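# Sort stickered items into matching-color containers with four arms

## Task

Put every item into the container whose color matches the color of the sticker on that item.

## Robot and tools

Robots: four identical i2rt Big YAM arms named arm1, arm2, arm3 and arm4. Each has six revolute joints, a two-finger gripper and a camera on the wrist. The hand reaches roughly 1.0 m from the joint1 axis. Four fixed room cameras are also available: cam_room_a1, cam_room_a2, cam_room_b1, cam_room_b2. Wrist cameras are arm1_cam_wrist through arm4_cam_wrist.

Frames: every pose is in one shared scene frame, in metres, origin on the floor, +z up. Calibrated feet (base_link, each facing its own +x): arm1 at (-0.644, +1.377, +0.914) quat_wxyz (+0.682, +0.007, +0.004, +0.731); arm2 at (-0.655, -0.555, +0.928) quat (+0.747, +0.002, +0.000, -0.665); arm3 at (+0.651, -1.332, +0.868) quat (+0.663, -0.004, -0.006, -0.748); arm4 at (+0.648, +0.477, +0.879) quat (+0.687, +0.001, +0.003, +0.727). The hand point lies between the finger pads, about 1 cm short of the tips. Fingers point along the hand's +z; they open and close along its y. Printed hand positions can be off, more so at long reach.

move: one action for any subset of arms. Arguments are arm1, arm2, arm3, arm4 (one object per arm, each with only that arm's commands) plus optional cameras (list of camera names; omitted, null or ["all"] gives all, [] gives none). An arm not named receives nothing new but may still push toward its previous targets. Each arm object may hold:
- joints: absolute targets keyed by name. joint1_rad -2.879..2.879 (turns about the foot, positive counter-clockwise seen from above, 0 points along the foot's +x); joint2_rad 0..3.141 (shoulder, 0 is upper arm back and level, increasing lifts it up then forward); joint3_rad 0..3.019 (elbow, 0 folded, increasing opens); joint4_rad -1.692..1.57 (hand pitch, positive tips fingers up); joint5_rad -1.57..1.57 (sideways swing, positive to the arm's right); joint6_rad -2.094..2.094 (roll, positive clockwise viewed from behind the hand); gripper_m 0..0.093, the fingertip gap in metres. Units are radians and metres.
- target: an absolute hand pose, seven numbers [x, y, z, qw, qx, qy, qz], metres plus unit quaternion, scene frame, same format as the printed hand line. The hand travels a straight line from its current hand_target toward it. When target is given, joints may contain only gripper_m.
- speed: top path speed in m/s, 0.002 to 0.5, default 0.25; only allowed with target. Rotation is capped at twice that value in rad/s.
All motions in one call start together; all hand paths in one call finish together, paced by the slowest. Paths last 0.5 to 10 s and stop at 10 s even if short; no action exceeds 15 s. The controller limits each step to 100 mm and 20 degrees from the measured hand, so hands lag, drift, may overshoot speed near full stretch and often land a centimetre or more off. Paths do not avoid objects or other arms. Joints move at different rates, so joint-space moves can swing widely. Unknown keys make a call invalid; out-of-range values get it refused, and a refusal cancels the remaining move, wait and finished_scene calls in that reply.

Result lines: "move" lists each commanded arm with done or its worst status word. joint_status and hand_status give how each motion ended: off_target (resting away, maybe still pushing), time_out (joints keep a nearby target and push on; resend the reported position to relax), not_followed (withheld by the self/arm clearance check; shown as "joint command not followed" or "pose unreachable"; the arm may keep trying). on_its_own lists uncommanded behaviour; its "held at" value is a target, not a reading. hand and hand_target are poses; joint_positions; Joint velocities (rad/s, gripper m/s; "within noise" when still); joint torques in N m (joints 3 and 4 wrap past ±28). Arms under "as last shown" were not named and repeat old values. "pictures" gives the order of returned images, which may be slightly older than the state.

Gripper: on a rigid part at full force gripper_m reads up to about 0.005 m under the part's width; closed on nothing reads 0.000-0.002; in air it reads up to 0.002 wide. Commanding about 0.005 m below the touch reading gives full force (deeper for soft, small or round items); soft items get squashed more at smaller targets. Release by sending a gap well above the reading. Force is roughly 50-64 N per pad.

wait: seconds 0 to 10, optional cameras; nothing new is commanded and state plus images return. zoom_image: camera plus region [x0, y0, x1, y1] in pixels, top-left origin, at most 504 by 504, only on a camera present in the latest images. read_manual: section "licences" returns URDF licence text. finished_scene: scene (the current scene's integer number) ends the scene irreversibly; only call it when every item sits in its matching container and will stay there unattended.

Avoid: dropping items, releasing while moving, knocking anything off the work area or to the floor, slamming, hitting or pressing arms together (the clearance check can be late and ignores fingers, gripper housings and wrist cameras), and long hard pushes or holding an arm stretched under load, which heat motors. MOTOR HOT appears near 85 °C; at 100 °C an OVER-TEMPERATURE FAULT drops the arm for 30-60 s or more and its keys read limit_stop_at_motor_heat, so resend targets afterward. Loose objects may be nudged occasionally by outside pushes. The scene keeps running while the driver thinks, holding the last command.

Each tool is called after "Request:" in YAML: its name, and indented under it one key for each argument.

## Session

Request:
move:
  cameras: ["cam_room_a1", "cam_room_a2", "cam_room_b1", "cam_room_b2"]

Scene clock: 0.00 s.
Joint torques (N m): no reading
Motor temperatures (°C): arm1=[21 24 27 23 21 21 21] | arm2=[23 24 26 22 22 20 23] | arm3=[24 23 23 23 24 23 23] | arm4=[22 21 23 22 24 21 24]
Heat: arm1: hottest joint3_rad 27 °C; arm2: hottest joint3_rad 26 °C; arm3: hottest joint1_rad 24 °C; arm4: hottest joint5_rad 24 °C.
Joint velocities: within noise
arm1.joint_positions: joint1_rad=-0.168 joint2_rad=+0.560 joint3_rad=+1.361 joint4_rad=-1.410 joint5_rad=+0.240 joint6_rad=+0.692 gripper_m=+0.09396
arm1.joint_status: not commanded
arm1.hand: x=-0.5745 y=+1.5715 z=+1.4388 quat_wxyz=(-0.303, +0.280, -0.837, -0.359) (m; scene frame)
arm1.hand_target: x=-0.5746 y=+1.5689 z=+1.4515 quat_wxyz=(-0.308, +0.276, -0.832, -0.370) (m; scene frame)
arm1.hand_status: not commanded
arm2.joint_positions: joint1_rad=+0.198 joint2_rad=+0.483 joint3_rad=+1.641 joint4_rad=-1.210 joint5_rad=-0.086 joint6_rad=-0.484 gripper_m=+0.09396
arm2.joint_status: not commanded
arm2.hand: x=-0.6069 y=-0.6635 z=+1.6316 quat_wxyz=(-0.468, -0.246, -0.683, +0.505) (m; scene frame)
arm2.hand_target: x=-0.6088 y=-0.6576 z=+1.6378 quat_wxyz=(-0.472, -0.243, -0.677, +0.510) (m; scene frame)
arm2.hand_status: not commanded
arm3.joint_positions: joint1_rad=+0.130 joint2_rad=+0.645 joint3_rad=+1.695 joint4_rad=-1.138 joint5_rad=+0.075 joint6_rad=+0.392 gripper_m=+0.09396
arm3.joint_status: not commanded
arm3.hand: x=+0.6386 y=-1.5165 z=+1.5921 quat_wxyz=(-0.552, -0.621, -0.389, +0.398) (m; scene frame)
arm3.hand_target: x=+0.6385 y=-1.5116 z=+1.6003 quat_wxyz=(-0.558, -0.615, -0.384, +0.402) (m; scene frame)
arm3.hand_status: not commanded
arm4.joint_positions: joint1_rad=+0.147 joint2_rad=+0.437 joint3_rad=+1.709 joint4_rad=-1.566 joint5_rad=+0.245 joint6_rad=+0.670 gripper_m=+0.09396
arm4.joint_status: not commanded
arm4.hand: x=+0.6820 y=+0.5376 z=+1.5262 quat_wxyz=(-0.292, +0.355, -0.719, -0.522) (m; scene frame)
arm4.hand_target: x=+0.6829 y=+0.5336 z=+1.5313 quat_wxyz=(-0.294, +0.352, -0.714, -0.529) (m; scene frame)
arm4.hand_status: not commanded
pictures: cam_room_a1, cam_room_a2, cam_room_b1, cam_room_b2
Images, in order (width x height): cam_room_a1 672x504, cam_room_a2 672x504, cam_room_b1 672x504, cam_room_b2 672x504.

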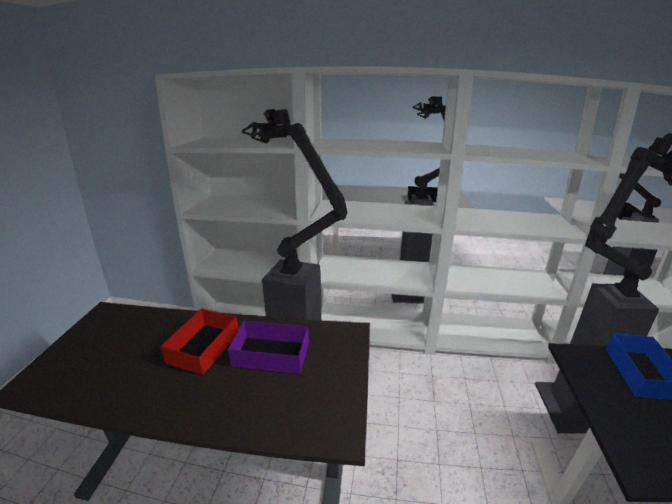

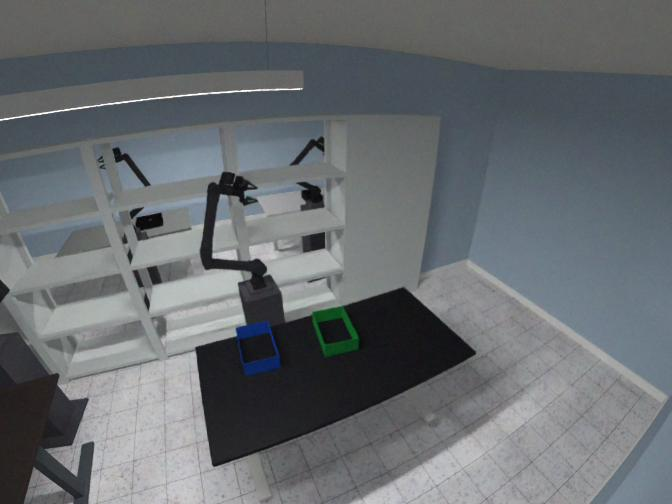

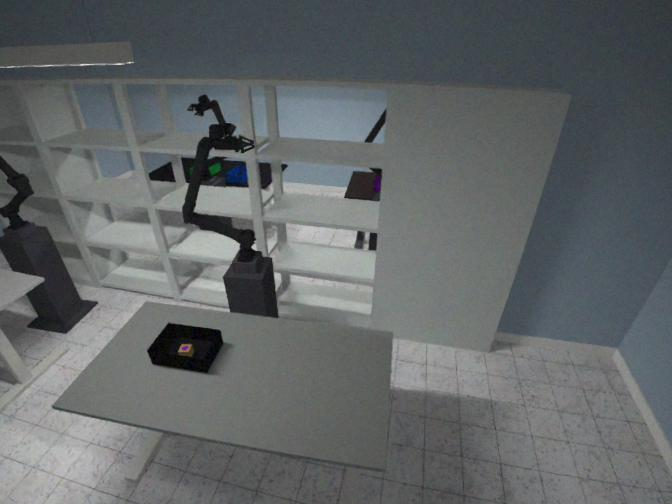

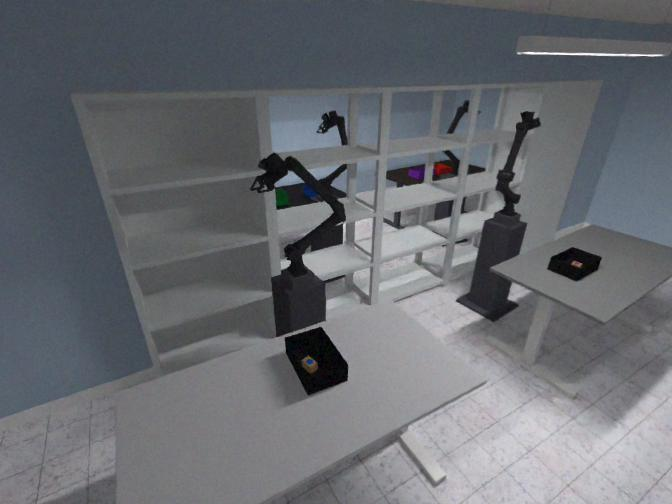

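Request:
zoom_image:
  camera: "cam_room_b1"
  region: [140, 310, 230, 380]

Request:
zoom_image:
  camera: "cam_room_b2"
  region: [280, 320, 352, 400]

Scaled by 5.600.

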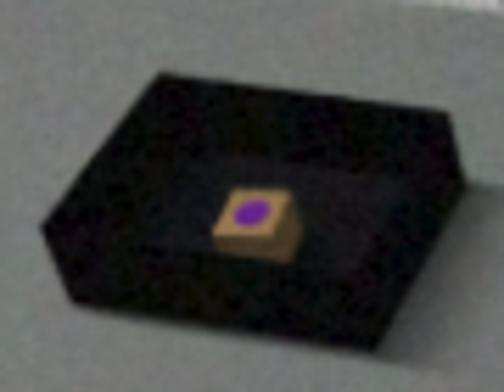

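Scaled by 6.300.

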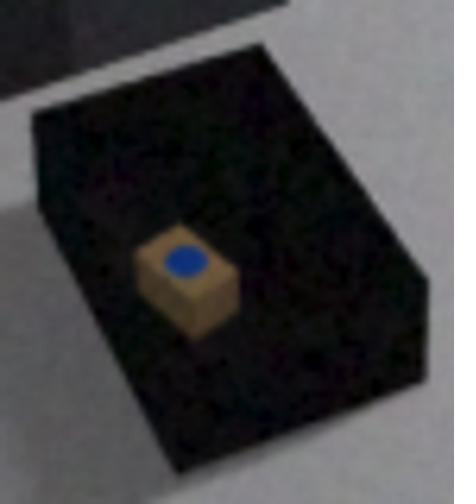

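Request:
move:
  arm1: {"joints": {"joint1_rad": 1.5, "joint2_rad": 1.0, "joint3_rad": 1.35, "joint4_rad": -1.2, "joint5_rad": 0, "joint6_rad": 0}}
  arm2: {"joints": {"joint1_rad": -1.687, "joint2_rad": 1.0, "joint3_rad": 1.35, "joint4_rad": -1.2, "joint5_rad": 0, "joint6_rad": 0}}
  arm3: {"joints": {"joint1_rad": 1.69, "joint2_rad": 1.0, "joint3_rad": 1.35, "joint4_rad": -1.2, "joint5_rad": 0, "joint6_rad": 0}}
  arm4: {"joints": {"joint1_rad": -1.62, "joint2_rad": 1.0, "joint3_rad": 1.35, "joint4_rad": -1.2, "joint5_rad": 0, "joint6_rad": 0}}
  cameras: ["arm1_cam_wrist", "arm2_cam_wrist", "arm3_cam_wrist", "arm4_cam_wrist"]

Scene clock: 16.40 s.
Joint torques (N m): arm1=[-1.79 -4.01 13.42 1.84 0.08 -0.05] | arm2=[0.73 -7.77 13.01 2.36 -0.01 0.21] | arm3=[1.79 -5.6 11.78 1.06 0.11 -0.12] | arm4=[0.91 -6.71 11.82 1.46 0.07 -0.1]
Motor temperatures (°C): arm1=[21 24 29 23 21 21 21] | arm2=[23 24 27 22 22 20 23] | arm3=[24 23 24 23 24 23 23] | arm4=[22 22 24 22 24 21 24]
Heat: arm1: hottest joint3_rad 29 °C; arm2: hottest joint3_rad 27 °C; arm3: hottest joint1_rad 24 °C; arm4: hottest joint3_rad 24 °C.
move: arm1 done; arm2 done; arm3 done; arm4 done
Joint velocities: within noise
arm1.joint_positions: joint1_rad=+1.498 joint2_rad=+1.010 joint3_rad=+1.326 joint4_rad=-1.212 joint5_rad=-0.002 joint6_rad=+0.008 gripper_m=+0.09399
arm1.joint_status: all done
arm1.hand: x=-1.0320 y=+1.3781 z=+1.3341 quat_wxyz=(+0.000, +0.941, -0.005, -0.338) (m; scene frame)
arm1.hand_target: x=-1.0324 y=+1.3773 z=+1.3523 quat_wxyz=(-0.001, +0.933, +0.000, -0.360) (m; scene frame)
arm1.hand_status: not commanded
arm2.joint_positions: joint1_rad=-1.687 joint2_rad=+1.006 joint3_rad=+1.329 joint4_rad=-1.208 joint5_rad=+0.000 joint6_rad=-0.014 gripper_m=+0.09398
arm2.joint_status: all done
arm2.hand: x=-1.0504 y=-0.5565 z=+1.3447 quat_wxyz=(+0.004, -0.942, -0.008, +0.335) (m; scene frame)
arm2.hand_target: x=-1.0513 y=-0.5564 z=+1.3596 quat_wxyz=(+0.001, -0.936, -0.001, +0.352) (m; scene frame)
arm2.hand_status: not commanded
arm3.joint_positions: joint1_rad=+1.683 joint2_rad=+0.994 joint3_rad=+1.320 joint4_rad=-1.195 joint5_rad=-0.002 joint6_rad=+0.007 gripper_m=+0.09398
arm3.joint_status: all done
arm3.hand: x=+1.0432 y=-1.3295 z=+1.2877 quat_wxyz=(-0.345, -0.005, -0.939, +0.006) (m; scene frame)
arm3.hand_target: x=+1.0460 y=-1.3268 z=+1.3001 quat_wxyz=(-0.353, +0.002, -0.936, +0.007) (m; scene frame)
arm3.hand_status: not commanded
arm4.joint_positions: joint1_rad=-1.621 joint2_rad=+1.003 joint3_rad=+1.309 joint4_rad=-1.211 joint5_rad=+0.000 joint6_rad=+0.014 gripper_m=+0.09398
arm4.joint_status: all done
arm4.hand: x=+1.0414 y=+0.4807 z=+1.2855 quat_wxyz=(-0.325, -0.003, -0.946, -0.002) (m; scene frame)
arm4.hand_target: x=+1.0455 y=+0.4812 z=+1.3092 quat_wxyz=(-0.350, +0.004, -0.937, +0.000) (m; scene frame)
arm4.hand_status: not commanded
pictures: arm1_cam_wrist, arm2_cam_wrist, arm3_cam_wrist, arm4_cam_wrist
Images, in order (width x height): arm1_cam_wrist 672x504, arm2_cam_wrist 672x504, arm3_cam_wrist 672x504, arm4_cam_wrist 672x504.

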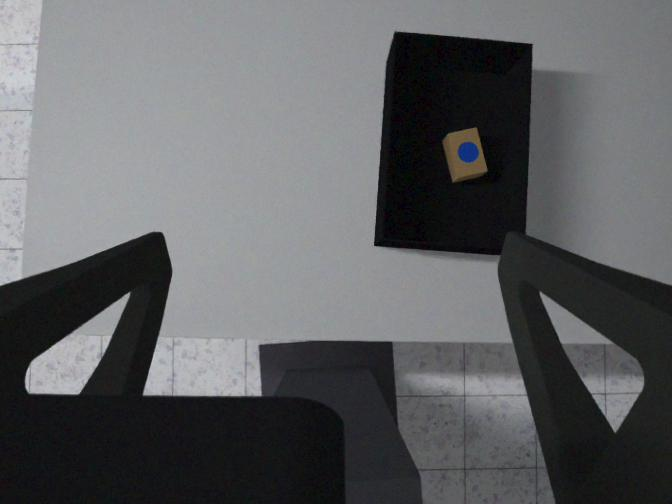

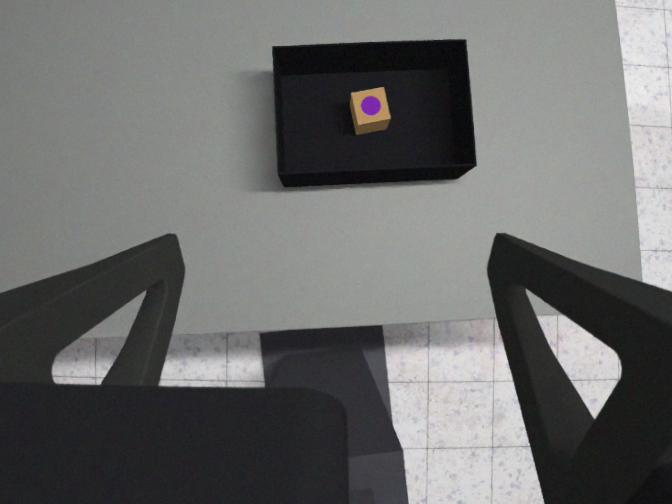

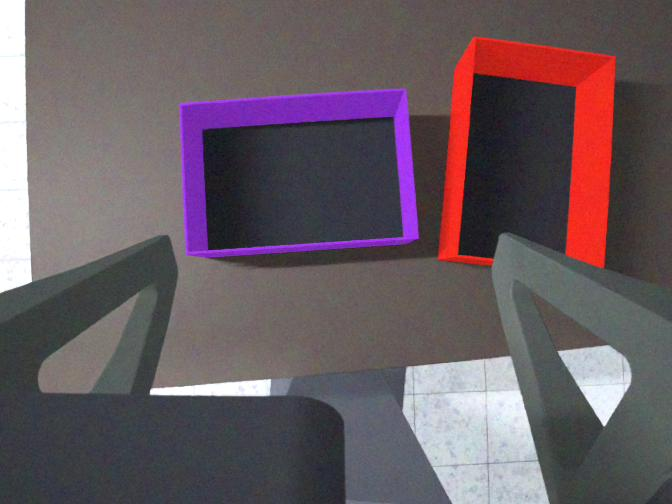

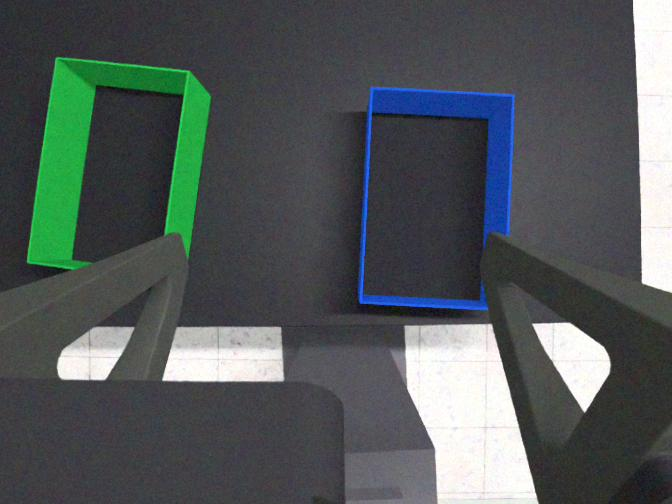

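Request:
zoom_image:
  camera: "arm1_cam_wrist"
  region: [420, 110, 510, 200]

Request:
zoom_image:
  camera: "arm2_cam_wrist"
  region: [330, 70, 410, 150]

Scaled by 5.600.

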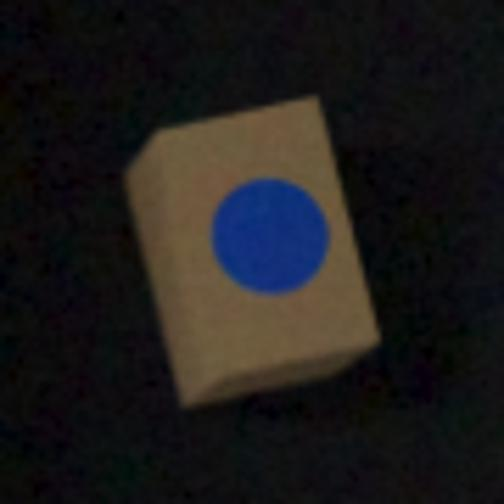

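Scaled by 6.300.

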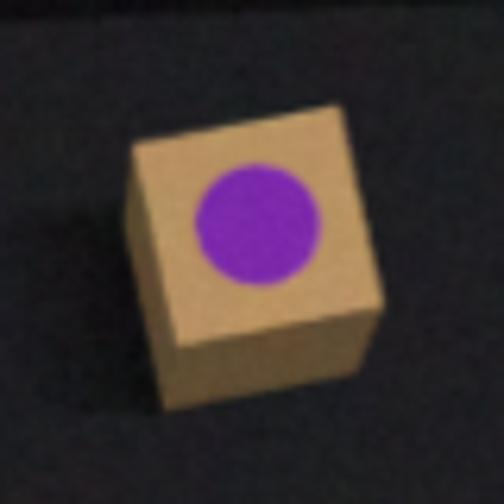

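Request:
move:
  arm1: {"target": [-1.23, 1.589, 0.93, 0.0266, 0.9608, 0.0993, -0.2574], "speed": 0.3}
  arm2: {"target": [-1.327, -0.5, 0.93, 0.0257, 0.9611, 0.0959, -0.2575], "speed": 0.3}
  arm3: {"joints": {"joint1_rad": -1.99, "joint2_rad": 0.6, "joint3_rad": 1.35, "joint4_rad": -1.6}}
  arm4: {"joints": {"joint1_rad": 0.907, "joint2_rad": 0.6, "joint3_rad": 1.35, "joint4_rad": -1.6}}
  cameras: ["arm1_cam_wrist", "arm2_cam_wrist"]

Scene clock: 71.37 s.
Joint torques (N m): arm1=[-2.49 -15.38 13.33 1.48 -0.25 -0.08] | arm2=[-0.09 -19.96 13.34 2.15 -0.33 -0.09] | arm3=[0.62 1.26 9.85 1.03 0.03 -0.11] | arm4=[0.97 1.96 8.53 0.91 0.08 -0.08]
Motor temperatures (°C): arm1=[21 24 33 23 21 21 21] | arm2=[23 25 32 22 22 20 23] | arm3=[24 23 29 23 24 23 23] | arm4=[22 22 35 22 24 21 24]
Heat: arm1: hottest joint3_rad 33 °C; arm2: hottest joint3_rad 32 °C; arm3: hottest joint3_rad 29 °C; arm4: hottest joint3_rad 35 °C.
move: arm1 off_target; arm2 off_target; arm3 done; arm4 done
Joint velocities: within noise
arm1.joint_positions: joint1_rad=+1.080 joint2_rad=+1.942 joint3_rad=+1.226 joint4_rad=-0.503 joint5_rad=-0.294 joint6_rad=-0.559 gripper_m=+0.09399
arm1.joint_status: not commanded
arm1.hand: x=-1.2049 y=+1.5750 z=+0.9076 quat_wxyz=(+0.044, +0.968, +0.093, -0.228) (m; scene frame)
arm1.hand_target: x=-1.2283 y=+1.5885 z=+0.9308 quat_wxyz=(+0.026, +0.961, +0.099, -0.257) (m; scene frame)
arm1.hand_status: off_target (0.036 m and 4.0 deg from the pose sent, 0.497 m and 15.6 deg at the start)
arm2.joint_positions: joint1_rad=-1.802 joint2_rad=+2.003 joint3_rad=+1.335 joint4_rad=-0.448 joint5_rad=-0.157 joint6_rad=-0.264 gripper_m=+0.09398
arm2.joint_status: not commanded
arm2.hand: x=-1.3027 y=-0.5079 z=+0.9171 quat_wxyz=(-0.032, -0.968, -0.091, +0.234) (m; scene frame)
arm2.hand_target: x=-1.3256 y=-0.5001 z=+0.9307 quat_wxyz=(-0.025, -0.961, -0.096, +0.258) (m; scene frame)
arm2.hand_status: off_target (0.029 m and 3.0 deg from the pose sent, 0.502 m and 14.0 deg at the start)
arm3.joint_positions: joint1_rad=-1.978 joint2_rad=+0.604 joint3_rad=+1.325 joint4_rad=-1.594 joint5_rad=+0.000 joint6_rad=+0.006 gripper_m=+0.09402
arm3.joint_status: all done
arm3.hand: x=+0.4834 y=-1.2273 z=+1.3311 quat_wxyz=(+0.082, -0.907, +0.250, +0.328) (m; scene frame)
arm3.hand_target: x=+0.4882 y=-1.2274 z=+1.3420 quat_wxyz=(+0.088, -0.903, +0.252, +0.338) (m; scene frame)
arm3.hand_status: not commanded
arm4.joint_positions: joint1_rad=+0.904 joint2_rad=+0.597 joint3_rad=+1.331 joint4_rad=-1.589 joint5_rad=+0.000 joint6_rad=+0.013 gripper_m=+0.09401
arm4.joint_status: all done
arm4.hand: x=+0.4933 y=+0.5892 z=+1.3493 quat_wxyz=(-0.101, +0.891, -0.288, -0.336) (m; scene frame)
arm4.hand_target: x=+0.4949 y=+0.5873 z=+1.3556 quat_wxyz=(-0.103, +0.892, -0.281, -0.338) (m; scene frame)
arm4.hand_status: not commanded
pictures: arm1_cam_wrist, arm2_cam_wrist
Images, in order (width x height): arm1_cam_wrist 672x504, arm2_cam_wrist 672x504.

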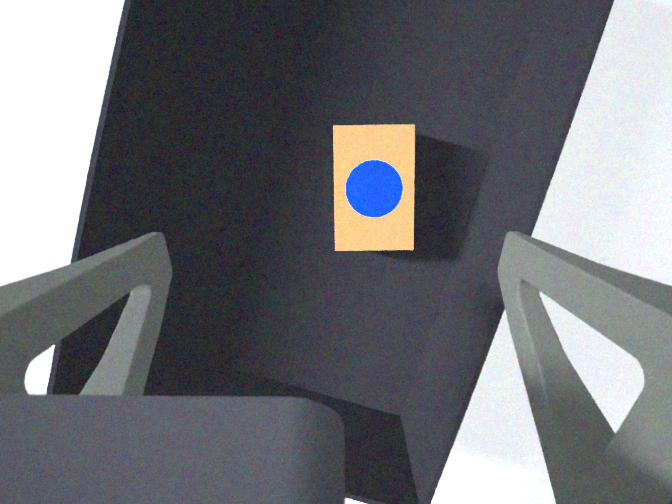

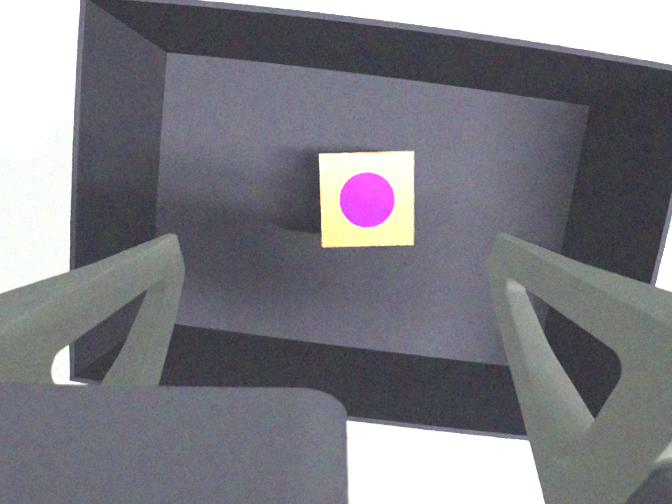

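Request:
move:
  arm1: {"target": [-1.24, 1.603, 0.83, 0.0266, 0.9608, 0.0993, -0.2574], "speed": 0.25}
  arm2: {"target": [-1.333, -0.487, 0.83, 0.0257, 0.9611, 0.0959, -0.2575], "speed": 0.25}
  cameras: ["arm1_cam_wrist", "arm2_cam_wrist"]

Scene clock: 81.60 s.
Joint torques (N m): arm1=[-2.26 -17.61 10.91 1.55 -0.31 -0.06] | arm2=[0.09 -22.01 11.41 2.33 -0.35 -0.09] | arm3=[0.38 1.32 9.84 1.05 0.03 -0.11] | arm4=[1.2 2.73 8.59 0.83 0.09 -0.07]
Motor temperatures (°C): arm1=[21 24 34 23 21 21 21] | arm2=[23 25 32 22 22 20 23] | arm3=[24 23 30 23 24 23 23] | arm4=[22 22 35 22 24 21 24]
Heat: arm1: hottest joint3_rad 34 °C; arm2: hottest joint3_rad 32 °C; arm3: hottest joint3_rad 30 °C; arm4: hottest joint3_rad 35 °C.
move: arm1 off_target; arm2 off_target
Joint velocities: within noise
arm1.joint_positions: joint1_rad=+1.068 joint2_rad=+2.160 joint3_rad=+1.252 joint4_rad=-0.322 joint5_rad=-0.300 joint6_rad=-0.574 gripper_m=+0.09399
arm1.joint_status: not commanded
arm1.hand: x=-1.2142 y=+1.5854 z=+0.8055 quat_wxyz=(+0.046, +0.969, +0.094, -0.225) (m; scene frame)
arm1.hand_target: x=-1.2385 y=+1.6024 z=+0.8310 quat_wxyz=(+0.026, +0.961, +0.099, -0.257) (m; scene frame)
arm1.hand_status: off_target (0.040 m and 4.4 deg from the pose sent, 0.090 m and 4.0 deg at the start)
arm2.joint_positions: joint1_rad=-1.824 joint2_rad=+2.202 joint3_rad=+1.347 joint4_rad=-0.273 joint5_rad=-0.167 joint6_rad=-0.282 gripper_m=+0.09398
arm2.joint_status: not commanded
arm2.hand: x=-1.3077 y=-0.4940 z=+0.8152 quat_wxyz=(-0.033, -0.969, -0.089, +0.230) (m; scene frame)
arm2.hand_target: x=-1.3316 y=-0.4870 z=+0.8310 quat_wxyz=(-0.025, -0.961, -0.096, +0.257) (m; scene frame)
arm2.hand_status: off_target (0.030 m and 3.5 deg from the pose sent, 0.095 m and 3.0 deg at the start)
arm3, arm4: as last shown
pictures: arm1_cam_wrist, arm2_cam_wrist
Images, in order (width x height): arm1_cam_wrist 672x504, arm2_cam_wrist 672x504.

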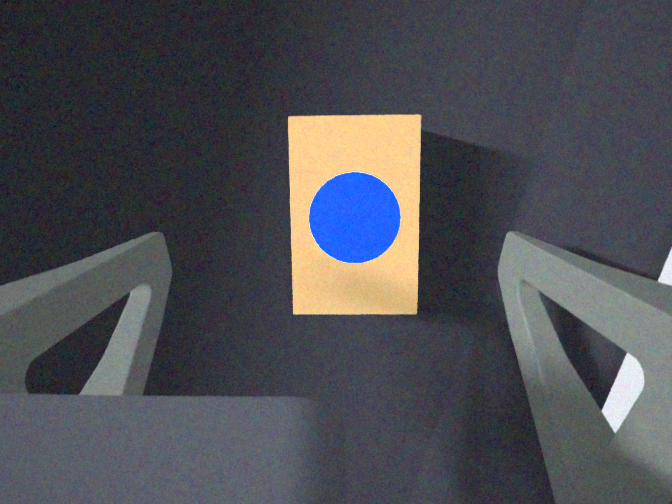

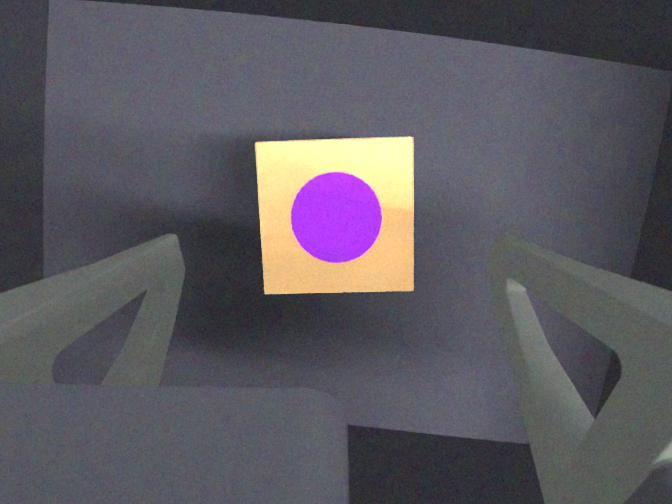

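Request:
move:
  arm1: {"target": [-1.243, 1.605, 0.768, 0.0266, 0.9608, 0.0993, -0.2574], "speed": 0.15}
  arm2: {"target": [-1.337, -0.488, 0.755, 0.0257, 0.9611, 0.0959, -0.2575], "speed": 0.15}
  cameras: ["arm1_cam_wrist", "arm2_cam_wrist"]

Scene clock: 88.70 s.
Joint torques (N m): arm1=[-2.49 -16.44 9.76 1.54 -0.17 0.02] | arm2=[0.44 -21.77 10.43 2.37 -0.29 -0.06] | arm3=[0.5 1.32 9.87 1.07 0.03 -0.1] | arm4=[1.03 2.08 8.55 0.76 0.1 -0.1]
Motor temperatures (°C): arm1=[21 24 34 23 22 21 21] | arm2=[23 25 33 22 22 20 23] | arm3=[24 23 30 23 24 23 23] | arm4=[22 22 35 22 24 21 24]
Heat: arm1: hottest joint3_rad 34 °C; arm2: hottest joint3_rad 33 °C; arm3: hottest joint3_rad 30 °C; arm4: hottest joint3_rad 35 °C.
move: arm1 off_target; arm2 off_target
Joint velocities: within noise
arm1.joint_positions: joint1_rad=+1.069 joint2_rad=+2.272 joint3_rad=+1.289 joint4_rad=-0.214 joint5_rad=-0.304 joint6_rad=-0.582 gripper_m=+0.09398
arm1.joint_status: not commanded
arm1.hand: x=-1.2274 y=+1.5900 z=+0.7600 quat_wxyz=(+0.039, +0.965, +0.101, -0.240) (m; scene frame)
arm1.hand_target: x=-1.2422 y=+1.6048 z=+0.7685 quat_wxyz=(+0.026, +0.961, +0.099, -0.257) (m; scene frame)
arm1.hand_status: off_target (0.023 m and 2.5 deg from the pose sent, 0.051 m and 4.4 deg at the start)
arm2.joint_positions: joint1_rad=-1.824 joint2_rad=+2.346 joint3_rad=+1.392 joint4_rad=-0.158 joint5_rad=-0.167 joint6_rad=-0.282 gripper_m=+0.09398
arm2.joint_status: not commanded
arm2.hand: x=-1.3166 y=-0.4925 z=+0.7507 quat_wxyz=(-0.031, -0.967, -0.090, +0.238) (m; scene frame)
arm2.hand_target: x=-1.3361 y=-0.4880 z=+0.7559 quat_wxyz=(-0.026, -0.961, -0.096, +0.258) (m; scene frame)
arm2.hand_status: off_target (0.021 m and 2.5 deg from the pose sent, 0.067 m and 3.5 deg at the start)
arm3, arm4: as last shown
pictures: arm1_cam_wrist, arm2_cam_wrist
Images, in order (width x height): arm1_cam_wrist 672x504, arm2_cam_wrist 672x504.

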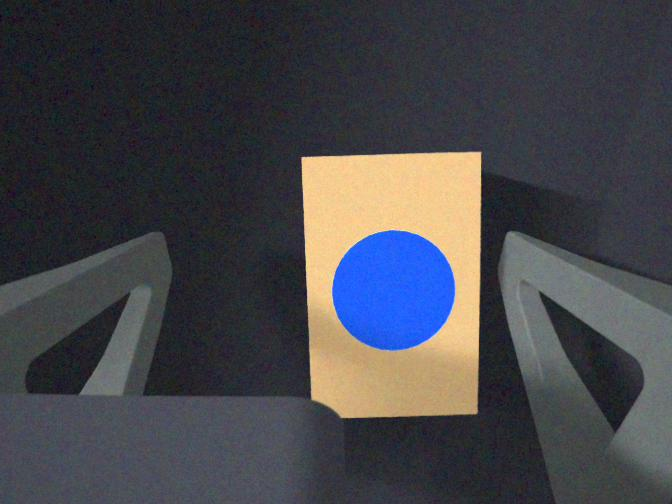

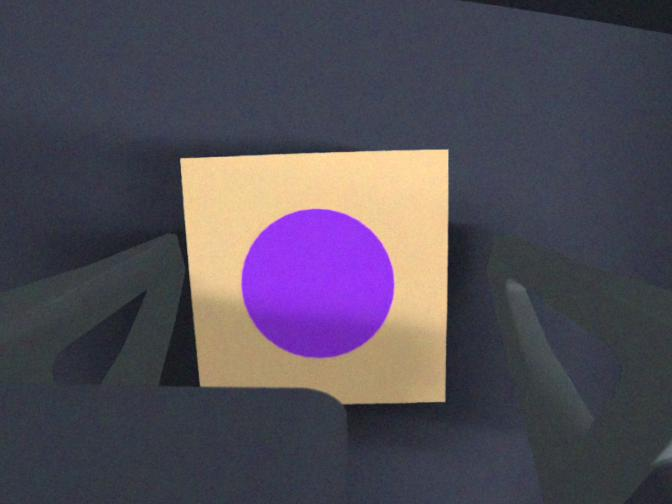

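Request:
move:
  arm1: {"target": [-1.235, 1.619, 0.742, 0.0266, 0.9608, 0.0993, -0.2574], "speed": 0.15}
  arm2: {"target": [-1.332, -0.493, 0.738, 0.0257, 0.9611, 0.0959, -0.2575], "speed": 0.15}
  cameras: ["arm1_cam_wrist", "arm2_cam_wrist"]

Scene clock: 96.37 s.
Joint torques (N m): arm1=[-3.84 -16.73 9.96 1.65 -0.2 -0.04] | arm2=[1.08 -20.07 9.63 2.47 -0.14 0.01] | arm3=[0.5 1.26 9.85 1.02 0.03 -0.11] | arm4=[1.26 2.14 8.54 0.76 0.11 -0.09]
Motor temperatures (°C): arm1=[21 24 34 23 21 21 21] | arm2=[23 26 33 22 22 20 23] | arm3=[24 23 30 23 24 23 23] | arm4=[22 22 35 22 24 21 24]
Heat: arm1: hottest joint3_rad 34 °C; arm2: hottest joint3_rad 33 °C; arm3: hottest joint3_rad 30 °C; arm4: hottest joint3_rad 35 °C.
move: arm1 off_target; arm2 off_target
Joint velocities: within noise
arm1.joint_positions: joint1_rad=+1.047 joint2_rad=+2.321 joint3_rad=+1.289 joint4_rad=-0.184 joint5_rad=-0.315 joint6_rad=-0.603 gripper_m=+0.09398
arm1.joint_status: not commanded
arm1.hand: x=-1.2158 y=+1.5977 z=+0.7340 quat_wxyz=(+0.043, +0.966, +0.100, -0.236) (m; scene frame)
arm1.hand_target: x=-1.2337 y=+1.6187 z=+0.7432 quat_wxyz=(+0.026, +0.961, +0.099, -0.257) (m; scene frame)
arm1.hand_status: off_target (0.030 m and 3.2 deg from the pose sent, 0.035 m and 2.5 deg at the start)
arm2.joint_positions: joint1_rad=-1.824 joint2_rad=+2.358 joint3_rad=+1.392 joint4_rad=-0.121 joint5_rad=-0.167 joint6_rad=-0.282 gripper_m=+0.09398
arm2.joint_status: not commanded
arm2.hand: x=-1.3210 y=-0.4919 z=+0.7472 quat_wxyz=(-0.028, -0.964, -0.091, +0.250) (m; scene frame)
arm2.hand_target: x=-1.3313 y=-0.4931 z=+0.7383 quat_wxyz=(-0.026, -0.961, -0.096, +0.258) (m; scene frame)
arm2.hand_status: off_target (0.014 m and 1.2 deg from the pose sent, 0.020 m and 2.6 deg at the start)
arm3, arm4: as last shown
pictures: arm1_cam_wrist, arm2_cam_wrist
Images, in order (width x height): arm1_cam_wrist 672x504, arm2_cam_wrist 672x504.

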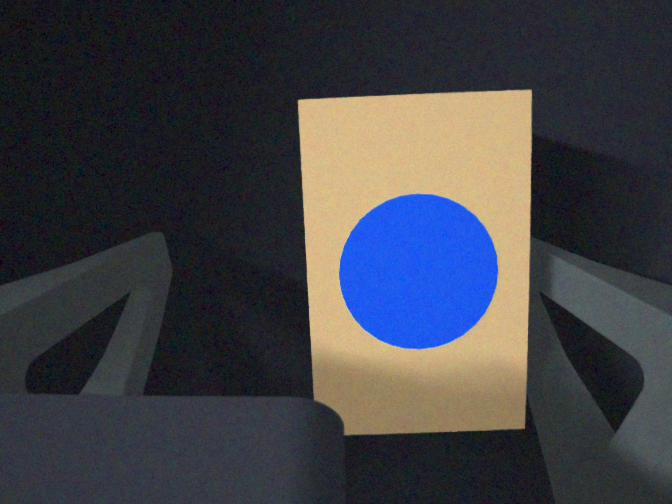

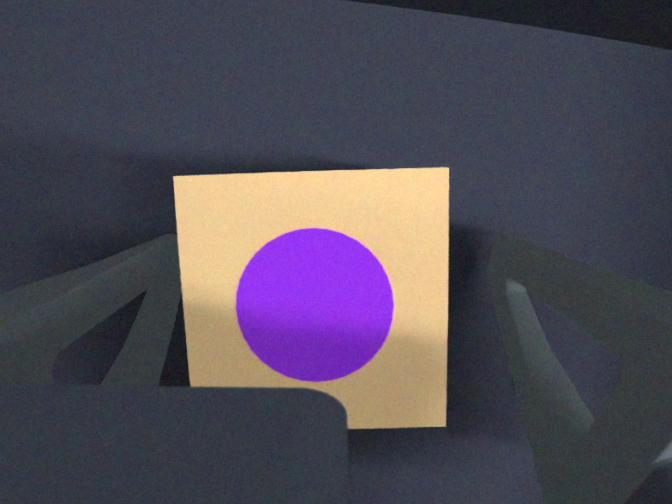

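Request:
move:
  arm1: {"target": [-1.237, 1.633, 0.742, 0.0266, 0.9608, 0.0993, -0.2574], "speed": 0.15}
  arm2: {"joints": {"gripper_m": 0.042}}
  cameras: ["arm1_cam_wrist", "arm2_cam_wrist"]

Scene clock: 107.53 s.
Joint torques (N m): arm1=[-3.19 -16.21 10.22 0.9 -0.19 -0.07] | arm2=[0.97 -20.31 9.61 2.47 -0.21 0.02] | arm3=[0.56 1.2 9.81 1.06 0.02 -0.11] | arm4=[1.32 2.2 8.54 0.83 0.08 -0.09]
Motor temperatures (°C): arm1=[21 25 34 23 21 21 21] | arm2=[23 26 33 22 22 20 23] | arm3=[24 23 30 23 24 23 23] | arm4=[22 22 35 22 24 21 24]
Heat: arm1: hottest joint3_rad 34 °C; arm2: hottest joint3_rad 33 °C; arm3: hottest joint3_rad 30 °C; arm4: hottest joint3_rad 35 °C.
move: arm1 off_target; arm2 off_target
Joint velocities: within noise
arm1.joint_positions: joint1_rad=+1.023 joint2_rad=+2.328 joint3_rad=+1.321 joint4_rad=-0.184 joint5_rad=-0.322 joint6_rad=-0.619 gripper_m=+0.09398
arm1.joint_status: not commanded
arm1.hand: x=-1.2243 y=+1.6173 z=+0.7397 quat_wxyz=(+0.035, +0.963, +0.099, -0.248) (m; scene frame)
arm1.hand_target: x=-1.2364 y=+1.6328 z=+0.7427 quat_wxyz=(+0.026, +0.961, +0.099, -0.258) (m; scene frame)
arm1.hand_status: off_target (0.020 m and 1.4 deg from the pose sent, 0.042 m and 3.2 deg at the start)
arm2.joint_positions: joint1_rad=-1.824 joint2_rad=+2.358 joint3_rad=+1.392 joint4_rad=-0.121 joint5_rad=-0.166 joint6_rad=-0.282 gripper_m=+0.05291
arm2.joint_status: gripper_m off_target (ended at +0.05293, target +0.04200)
arm2.hand: x=-1.3210 y=-0.4917 z=+0.7472 quat_wxyz=(-0.028, -0.964, -0.091, +0.249) (m; scene frame)
arm2.hand_target: x=-1.3313 y=-0.4931 z=+0.7384 quat_wxyz=(-0.026, -0.961, -0.096, +0.258) (m; scene frame)
arm2.hand_status: not commanded
arm3, arm4: as last shown
pictures: arm1_cam_wrist, arm2_cam_wrist
Images, in order (width x height): arm1_cam_wrist 672x504, arm2_cam_wrist 672x504.

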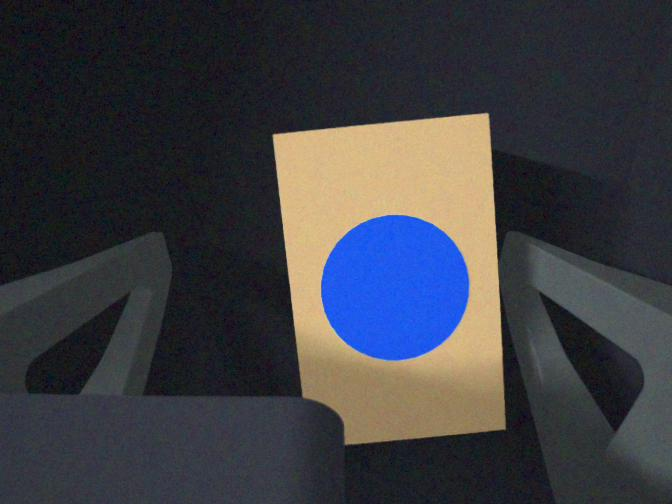

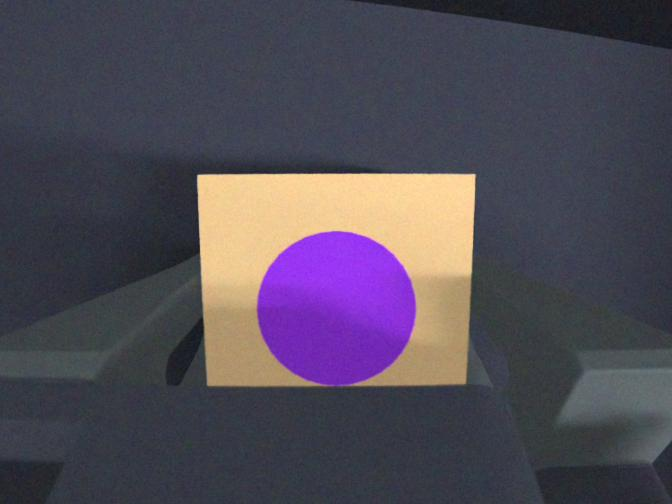

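Request:
move:
  arm1: {"joints": {"gripper_m": 0.036}}
  arm2: {"target": [-1.325, -0.492, 1.03, 0.0257, 0.9611, 0.0959, -0.2575], "speed": 0.2}
  cameras: ["arm1_cam_wrist", "arm2_cam_wrist"]

Scene clock: 115.73 s.
Joint torques (N m): arm1=[-2.67 -15.74 10.28 1.01 -0.23 -0.09] | arm2=[0.56 -21.07 14.54 1.13 -0.29 -0.03] | arm3=[0.38 1.2 9.84 1.01 0.02 -0.11] | arm4=[1.08 2.67 8.62 0.72 0.08 -0.09]
Motor temperatures (°C): arm1=[21 25 33 23 21 21 21] | arm2=[23 26 33 22 22 20 23] | arm3=[24 23 30 23 24 23 23] | arm4=[22 22 35 22 24 21 24]
Heat: arm1: hottest joint3_rad 33 °C; arm2: hottest joint3_rad 33 °C; arm3: hottest joint3_rad 30 °C; arm4: hottest joint3_rad 35 °C.
move: arm1 off_target; arm2 off_target
Joint velocities: within noise
arm1.joint_positions: joint1_rad=+1.020 joint2_rad=+2.328 joint3_rad=+1.323 joint4_rad=-0.184 joint5_rad=-0.322 joint6_rad=-0.622 gripper_m=+0.04372
arm1.joint_status: gripper_m off_target (ended at +0.04375, target +0.03600)
arm1.hand: x=-1.2247 y=+1.6191 z=+0.7402 quat_wxyz=(+0.034, +0.963, +0.099, -0.249) (m; scene frame)
arm1.hand_target: x=-1.2361 y=+1.6328 z=+0.7424 quat_wxyz=(+0.026, +0.961, +0.099, -0.257) (m; scene frame)
arm1.hand_status: not commanded
arm2.joint_positions: joint1_rad=-1.824 joint2_rad=+1.890 joint3_rad=+1.422 joint4_rad=-0.645 joint5_rad=-0.166 joint6_rad=-0.282 gripper_m=+0.05291
arm2.joint_status: not commanded
arm2.hand: x=-1.3068 y=-0.4946 z=+1.0053 quat_wxyz=(-0.031, -0.967, -0.090, +0.237) (m; scene frame)
arm2.hand_target: x=-1.3238 y=-0.4921 z=+1.0305 quat_wxyz=(-0.026, -0.961, -0.096, +0.258) (m; scene frame)
arm2.hand_status: off_target (0.031 m and 2.6 deg from the pose sent, 0.283 m and 1.2 deg at the start)
arm3, arm4: as last shown
pictures: arm1_cam_wrist, arm2_cam_wrist
Images, in order (width x height): arm1_cam_wrist 672x504, arm2_cam_wrist 672x504.

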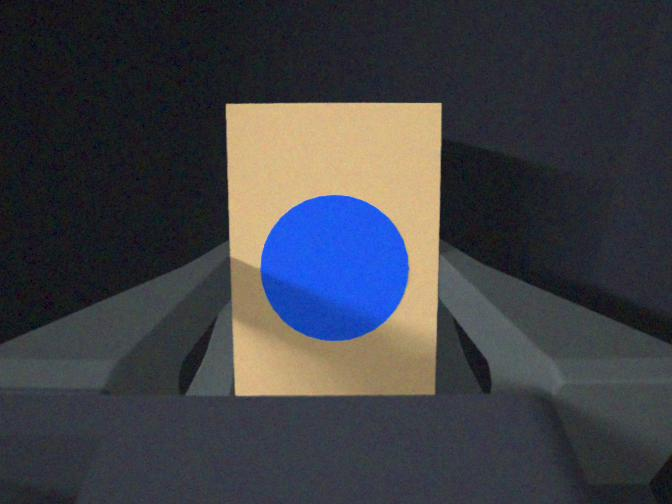

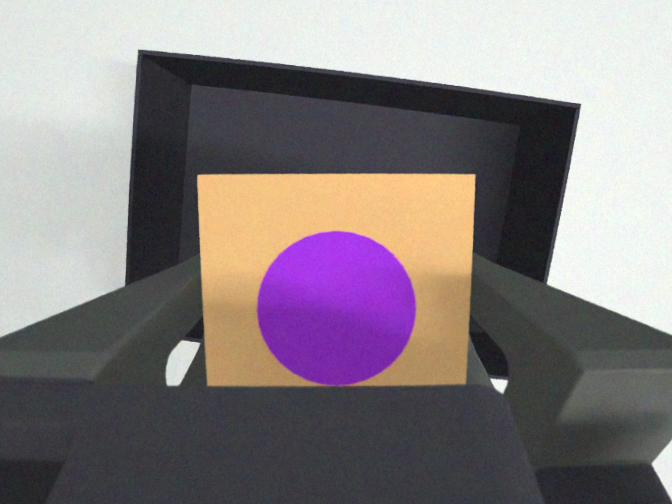

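Request:
move:
  arm1: {"target": [-1.226, 1.617, 1.03, 0.0266, 0.9608, 0.0993, -0.2574], "speed": 0.25}
  arm2: {"joints": {"joint2_rad": 0.7, "joint3_rad": 1.2, "joint4_rad": -1.45, "joint5_rad": 0, "joint6_rad": 0}}
  cameras: ["arm1_cam_wrist"]

Request:
move:
  arm1: {"joints": {"joint2_rad": 0.7, "joint3_rad": 1.2, "joint4_rad": -1.45, "joint5_rad": 0, "joint6_rad": 0}}
  arm2: {"joints": {"joint1_rad": 0.924}}
  cameras: []

Request:
move:
  arm1: {"joints": {"joint1_rad": -2.248}}
  arm2: {"target": [-0.327, -0.748, 1.14, -0.2499, 0.2532, -0.9321, -0.0678], "speed": 0.25}
  cameras: ["arm1_cam_wrist", "arm2_cam_wrist", "cam_room_b1"]

Scene clock: 125.37 s.
Joint torques (N m): arm1=[-0.62 -15.03 14.6 0.44 -0.16 0.12] | arm2=[0.79 -1.79 10.47 1.48 0.15 0.21] | arm3=[0.38 1.38 9.87 1.06 0.02 -0.11] | arm4=[1.03 2.43 8.43 0.88 0.1 -0.06]
Motor temperatures (°C): arm1=[21 25 34 23 22 21 22] | arm2=[23 26 33 22 22 20 24] | arm3=[24 23 30 23 24 23 23] | arm4=[22 22 34 22 24 21 24]
Heat: arm1: hottest joint3_rad 34 °C; arm2: hottest joint3_rad 33 °C; arm3: hottest joint3_rad 30 °C; arm4: hottest joint3_rad 34 °C.
move: arm1 off_target; arm2 done
Joint velocities: within noise
arm1.joint_positions: joint1_rad=+1.020 joint2_rad=+1.837 joint3_rad=+1.365 joint4_rad=-0.737 joint5_rad=-0.317 joint6_rad=-0.621 gripper_m=+0.04372
arm1.joint_status: not commanded
arm1.hand: x=-1.2086 y=+1.6132 z=+1.0058 quat_wxyz=(+0.037, +0.965, +0.096, -0.240) (m; scene frame)
arm1.hand_target: x=-1.2250 y=+1.6166 z=+1.0304 quat_wxyz=(+0.026, +0.961, +0.099, -0.258) (m; scene frame)
arm1.hand_status: off_target (0.030 m and 2.4 deg from the pose sent, 0.290 m and 1.3 deg at the start)
arm2.joint_positions: joint1_rad=-1.824 joint2_rad=+0.701 joint3_rad=+1.200 joint4_rad=-1.439 joint5_rad=-0.003 joint6_rad=-0.015 gripper_m=+0.05291
arm2.joint_status: all done
arm2.hand: x=-0.9102 y=-0.5219 z=+1.3384 quat_wxyz=(+0.023, -0.949, +0.057, +0.308) (m; scene frame)
arm2.hand_target: x=-0.9076 y=-0.5214 z=+1.3373 quat_wxyz=(+0.023, -0.950, +0.065, +0.304) (m; scene frame)
arm2.hand_status: not commanded
arm3, arm4: as last shown
pictures: arm1_cam_wrist
Images, in order (width x height): arm1_cam_wrist 672x504.

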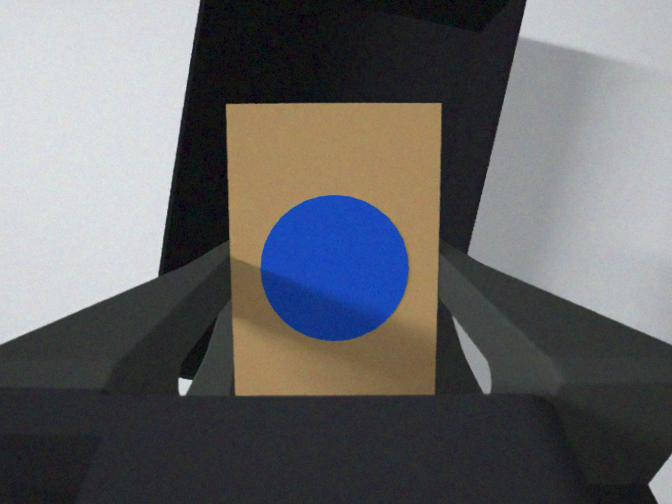

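Scene clock: 127.80 s.
Joint torques (N m): arm1=[-1.26 2.02 12.08 1.09 0.12 0.12] | arm2=[1.14 -1.85 10.47 1.51 0.01 0.2] | arm3=[0.44 1.38 9.87 1.02 0.03 -0.11] | arm4=[0.97 2.26 8.62 0.85 0.09 -0.1]
Motor temperatures (°C): arm1=[21 25 34 23 21 21 22] | arm2=[23 26 33 22 22 20 24] | arm3=[24 23 30 23 24 23 23] | arm4=[22 22 34 22 24 21 24]
Heat: arm1: hottest joint3_rad 34 °C; arm2: hottest joint3_rad 33 °C; arm3: hottest joint3_rad 30 °C; arm4: hottest joint3_rad 34 °C.
move: arm1 done; arm2 done
Joint velocities: within noise
arm1.joint_positions: joint1_rad=+1.020 joint2_rad=+0.698 joint3_rad=+1.181 joint4_rad=-1.442 joint5_rad=-0.002 joint6_rad=-0.009 gripper_m=+0.04373
arm1.joint_status: all done
arm1.hand: x=-0.8633 y=+1.4946 z=+1.3200 quat_wxyz=(-0.072, +0.925, -0.223, -0.300) (m; scene frame)
arm1.hand_target: x=-0.8633 y=+1.4927 z=+1.3273 quat_wxyz=(-0.071, +0.923, -0.224, -0.304) (m; scene frame)
arm1.hand_status: not commanded
arm2.joint_positions: joint1_rad=+0.920 joint2_rad=+0.701 joint3_rad=+1.200 joint4_rad=-1.439 joint5_rad=-0.001 joint6_rad=-0.014 gripper_m=+0.05292
arm2.joint_status: all done
arm2.hand: x=-0.4351 y=-0.6875 z=+1.3388 quat_wxyz=(-0.299, -0.245, -0.919, +0.082) (m; scene frame)
arm2.hand_target: x=-0.4367 y=-0.6854 z=+1.3376 quat_wxyz=(-0.295, -0.250, -0.919, +0.078) (m; scene frame)
arm2.hand_status: not commanded
arm3, arm4: as last shown
pictures: none
No camera images: "cameras" was empty.

Scene clock: 130.80 s.
Joint torques (N m): arm1=[-2.2 1.26 12.01 0.94 -0.03 0.1] | arm2=[0.09 -9.58 11.99 1.44 -0.77 -0.11] | arm3=[0.44 1.32 9.87 1.07 0.03 -0.11] | arm4=[1.32 2.32 8.7 0.77 0.09 -0.09]
Motor temperatures (°C): arm1=[21 25 34 23 21 21 22] | arm2=[23 26 33 22 22 20 24] | arm3=[24 23 30 23 24 23 23] | arm4=[22 22 34 22 24 21 24]
Heat: arm1: hottest joint3_rad 34 °C; arm2: hottest joint3_rad 33 °C; arm3: hottest joint3_rad 30 °C; arm4: hottest joint3_rad 34 °C.
move: arm1 done; arm2 off_target
Joint velocities: within noise
arm1.joint_positions: joint1_rad=-2.241 joint2_rad=+0.698 joint3_rad=+1.181 joint4_rad=-1.442 joint5_rad=+0.002 joint6_rad=-0.007 gripper_m=+0.04377
arm1.joint_status: all done
arm1.hand: x=-0.4277 y=+1.2312 z=+1.3125 quat_wxyz=(-0.280, -0.279, -0.914, +0.092) (m; scene frame)
arm1.hand_target: x=-0.4290 y=+1.2306 z=+1.3198 quat_wxyz=(-0.284, -0.285, -0.911, +0.092) (m; scene frame)
arm1.hand_status: not commanded
arm2.joint_positions: joint1_rad=+0.718 joint2_rad=+1.226 joint3_rad=+1.012 joint4_rad=-1.215 joint5_rad=-0.490 joint6_rad=-1.217 gripper_m=+0.05291
arm2.joint_status: not commanded
arm2.hand: x=-0.3325 y=-0.7398 z=+1.1332 quat_wxyz=(-0.240, +0.247, -0.935, -0.080) (m; scene frame)
arm2.hand_target: x=-0.3273 y=-0.7478 z=+1.1401 quat_wxyz=(-0.250, +0.253, -0.932, -0.068) (m; scene frame)
arm2.hand_status: off_target (0.012 m and 2.0 deg from the pose sent, 0.234 m and 60.6 deg at the start)
arm3.joint_positions: joint1_rad=-1.978 joint2_rad=+0.604 joint3_rad=+1.325 joint4_rad=-1.594 joint5_rad=+0.000 joint6_rad=+0.006 gripper_m=+0.09402
arm3.joint_status: not commanded
arm3.hand: x=+0.4834 y=-1.2273 z=+1.3311 quat_wxyz=(+0.082, -0.907, +0.250, +0.328) (m; scene frame)
arm3.hand_target: x=+0.4882 y=-1.2274 z=+1.3420 quat_wxyz=(+0.088, -0.903, +0.252, +0.338) (m; scene frame)
arm3.hand_status: not commanded
arm4.joint_positions: joint1_rad=+0.904 joint2_rad=+0.597 joint3_rad=+1.331 joint4_rad=-1.589 joint5_rad=+0.000 joint6_rad=+0.013 gripper_m=+0.09401
arm4.joint_status: not commanded
arm4.hand: x=+0.4933 y=+0.5892 z=+1.3493 quat_wxyz=(-0.101, +0.891, -0.288, -0.336) (m; scene frame)
arm4.hand_target: x=+0.4949 y=+0.5873 z=+1.3556 quat_wxyz=(-0.103, +0.892, -0.281, -0.338) (m; scene frame)
arm4.hand_status: not commanded
pictures: arm1_cam_wrist, arm2_cam_wrist, cam_room_b1
Images, in order (width x height): arm1_cam_wrist 672x504, arm2_cam_wrist 672x504, cam_room_b1 672x504.

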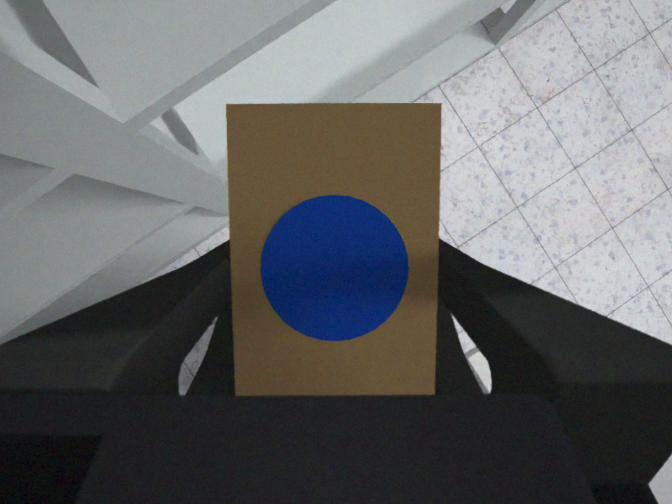

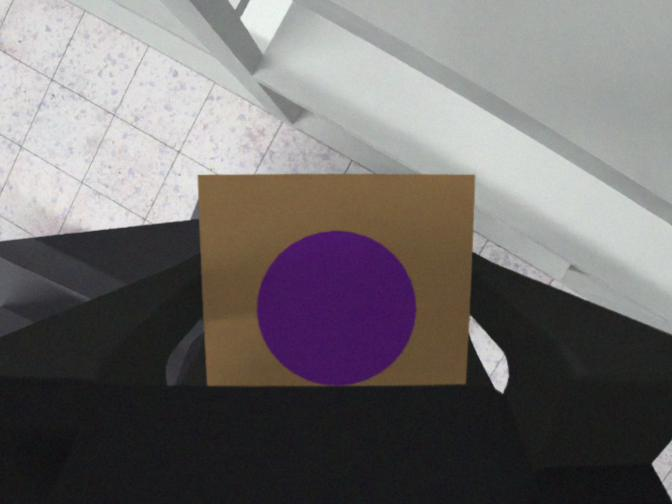

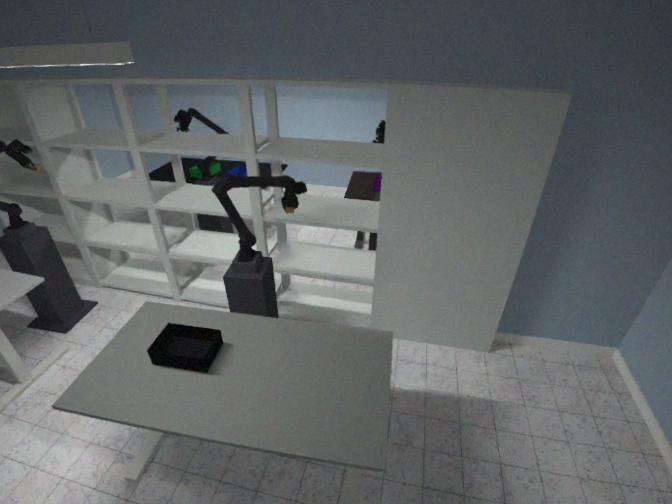

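Request:
move:
  arm2: {"target":[-0.327,-0.748,1.14,-0.2497,-0.2533,-0.9321,0.0679],"speed":0.3}
  arm1: {"target":[-0.34,1.166,1.14,-0.247,-0.2888,-0.9217,0.0774],"speed":0.3}
  cameras: []

Scene clock: 160.53 s.
Joint torques (N m): arm1=[-3.02 -3.49 11.92 2 -0.06 0.06] | arm2=[1.32 -9 10.26 2.58 0.15 0.2] | arm3=[0.44 1.26 9.83 1.03 0.02 -0.11] | arm4=[1.08 2.08 8.5 0.73 0.09 -0.06]
Motor temperatures (°C): arm1=[21 25 35 23 21 21 22] | arm2=[23 26 34 22 23 20 24] | arm3=[24 23 30 23 24 23 23] | arm4=[22 22 34 22 24 21 24]
Heat: arm1: hottest joint3_rad 35 °C; arm2: hottest joint3_rad 34 °C; arm3: hottest joint3_rad 30 °C; arm4: hottest joint3_rad 34 °C.
move: arm1 done; arm2 done
Joint velocities: within noise
arm1.joint_positions: joint1_rad=-2.244 joint2_rad=+0.960 joint3_rad=+0.857 joint4_rad=-0.955 joint5_rad=-0.008 joint6_rad=-0.007 gripper_m=+0.04377
arm1.joint_status: not commanded
arm1.hand: x=-0.3428 y=+1.1724 z=+1.1348 quat_wxyz=(-0.235, -0.283, -0.927, +0.074) (m; scene frame)
arm1.hand_target: x=-0.3402 y=+1.1660 z=+1.1401 quat_wxyz=(-0.247, -0.289, -0.922, +0.078) (m; scene frame)
arm1.hand_status: done (0.009 m and 1.6 deg from the pose sent, 0.204 m and 4.3 deg at the start)
arm2.joint_positions: joint1_rad=+0.920 joint2_rad=+1.033 joint3_rad=+0.864 joint4_rad=-0.902 joint5_rad=+0.002 joint6_rad=-0.013 gripper_m=+0.05292
arm2.joint_status: not commanded
arm2.hand: x=-0.3282 y=-0.7501 z=+1.1384 quat_wxyz=(-0.238, -0.250, -0.936, +0.066) (m; scene frame)
arm2.hand_target: x=-0.3270 y=-0.7480 z=+1.1401 quat_wxyz=(-0.250, -0.253, -0.932, +0.068) (m; scene frame)
arm2.hand_status: done (0.003 m and 1.5 deg from the pose sent, 0.012 m and 60.5 deg at the start)
arm3, arm4: as last shown
pictures: none
No camera images: "cameras" was empty.


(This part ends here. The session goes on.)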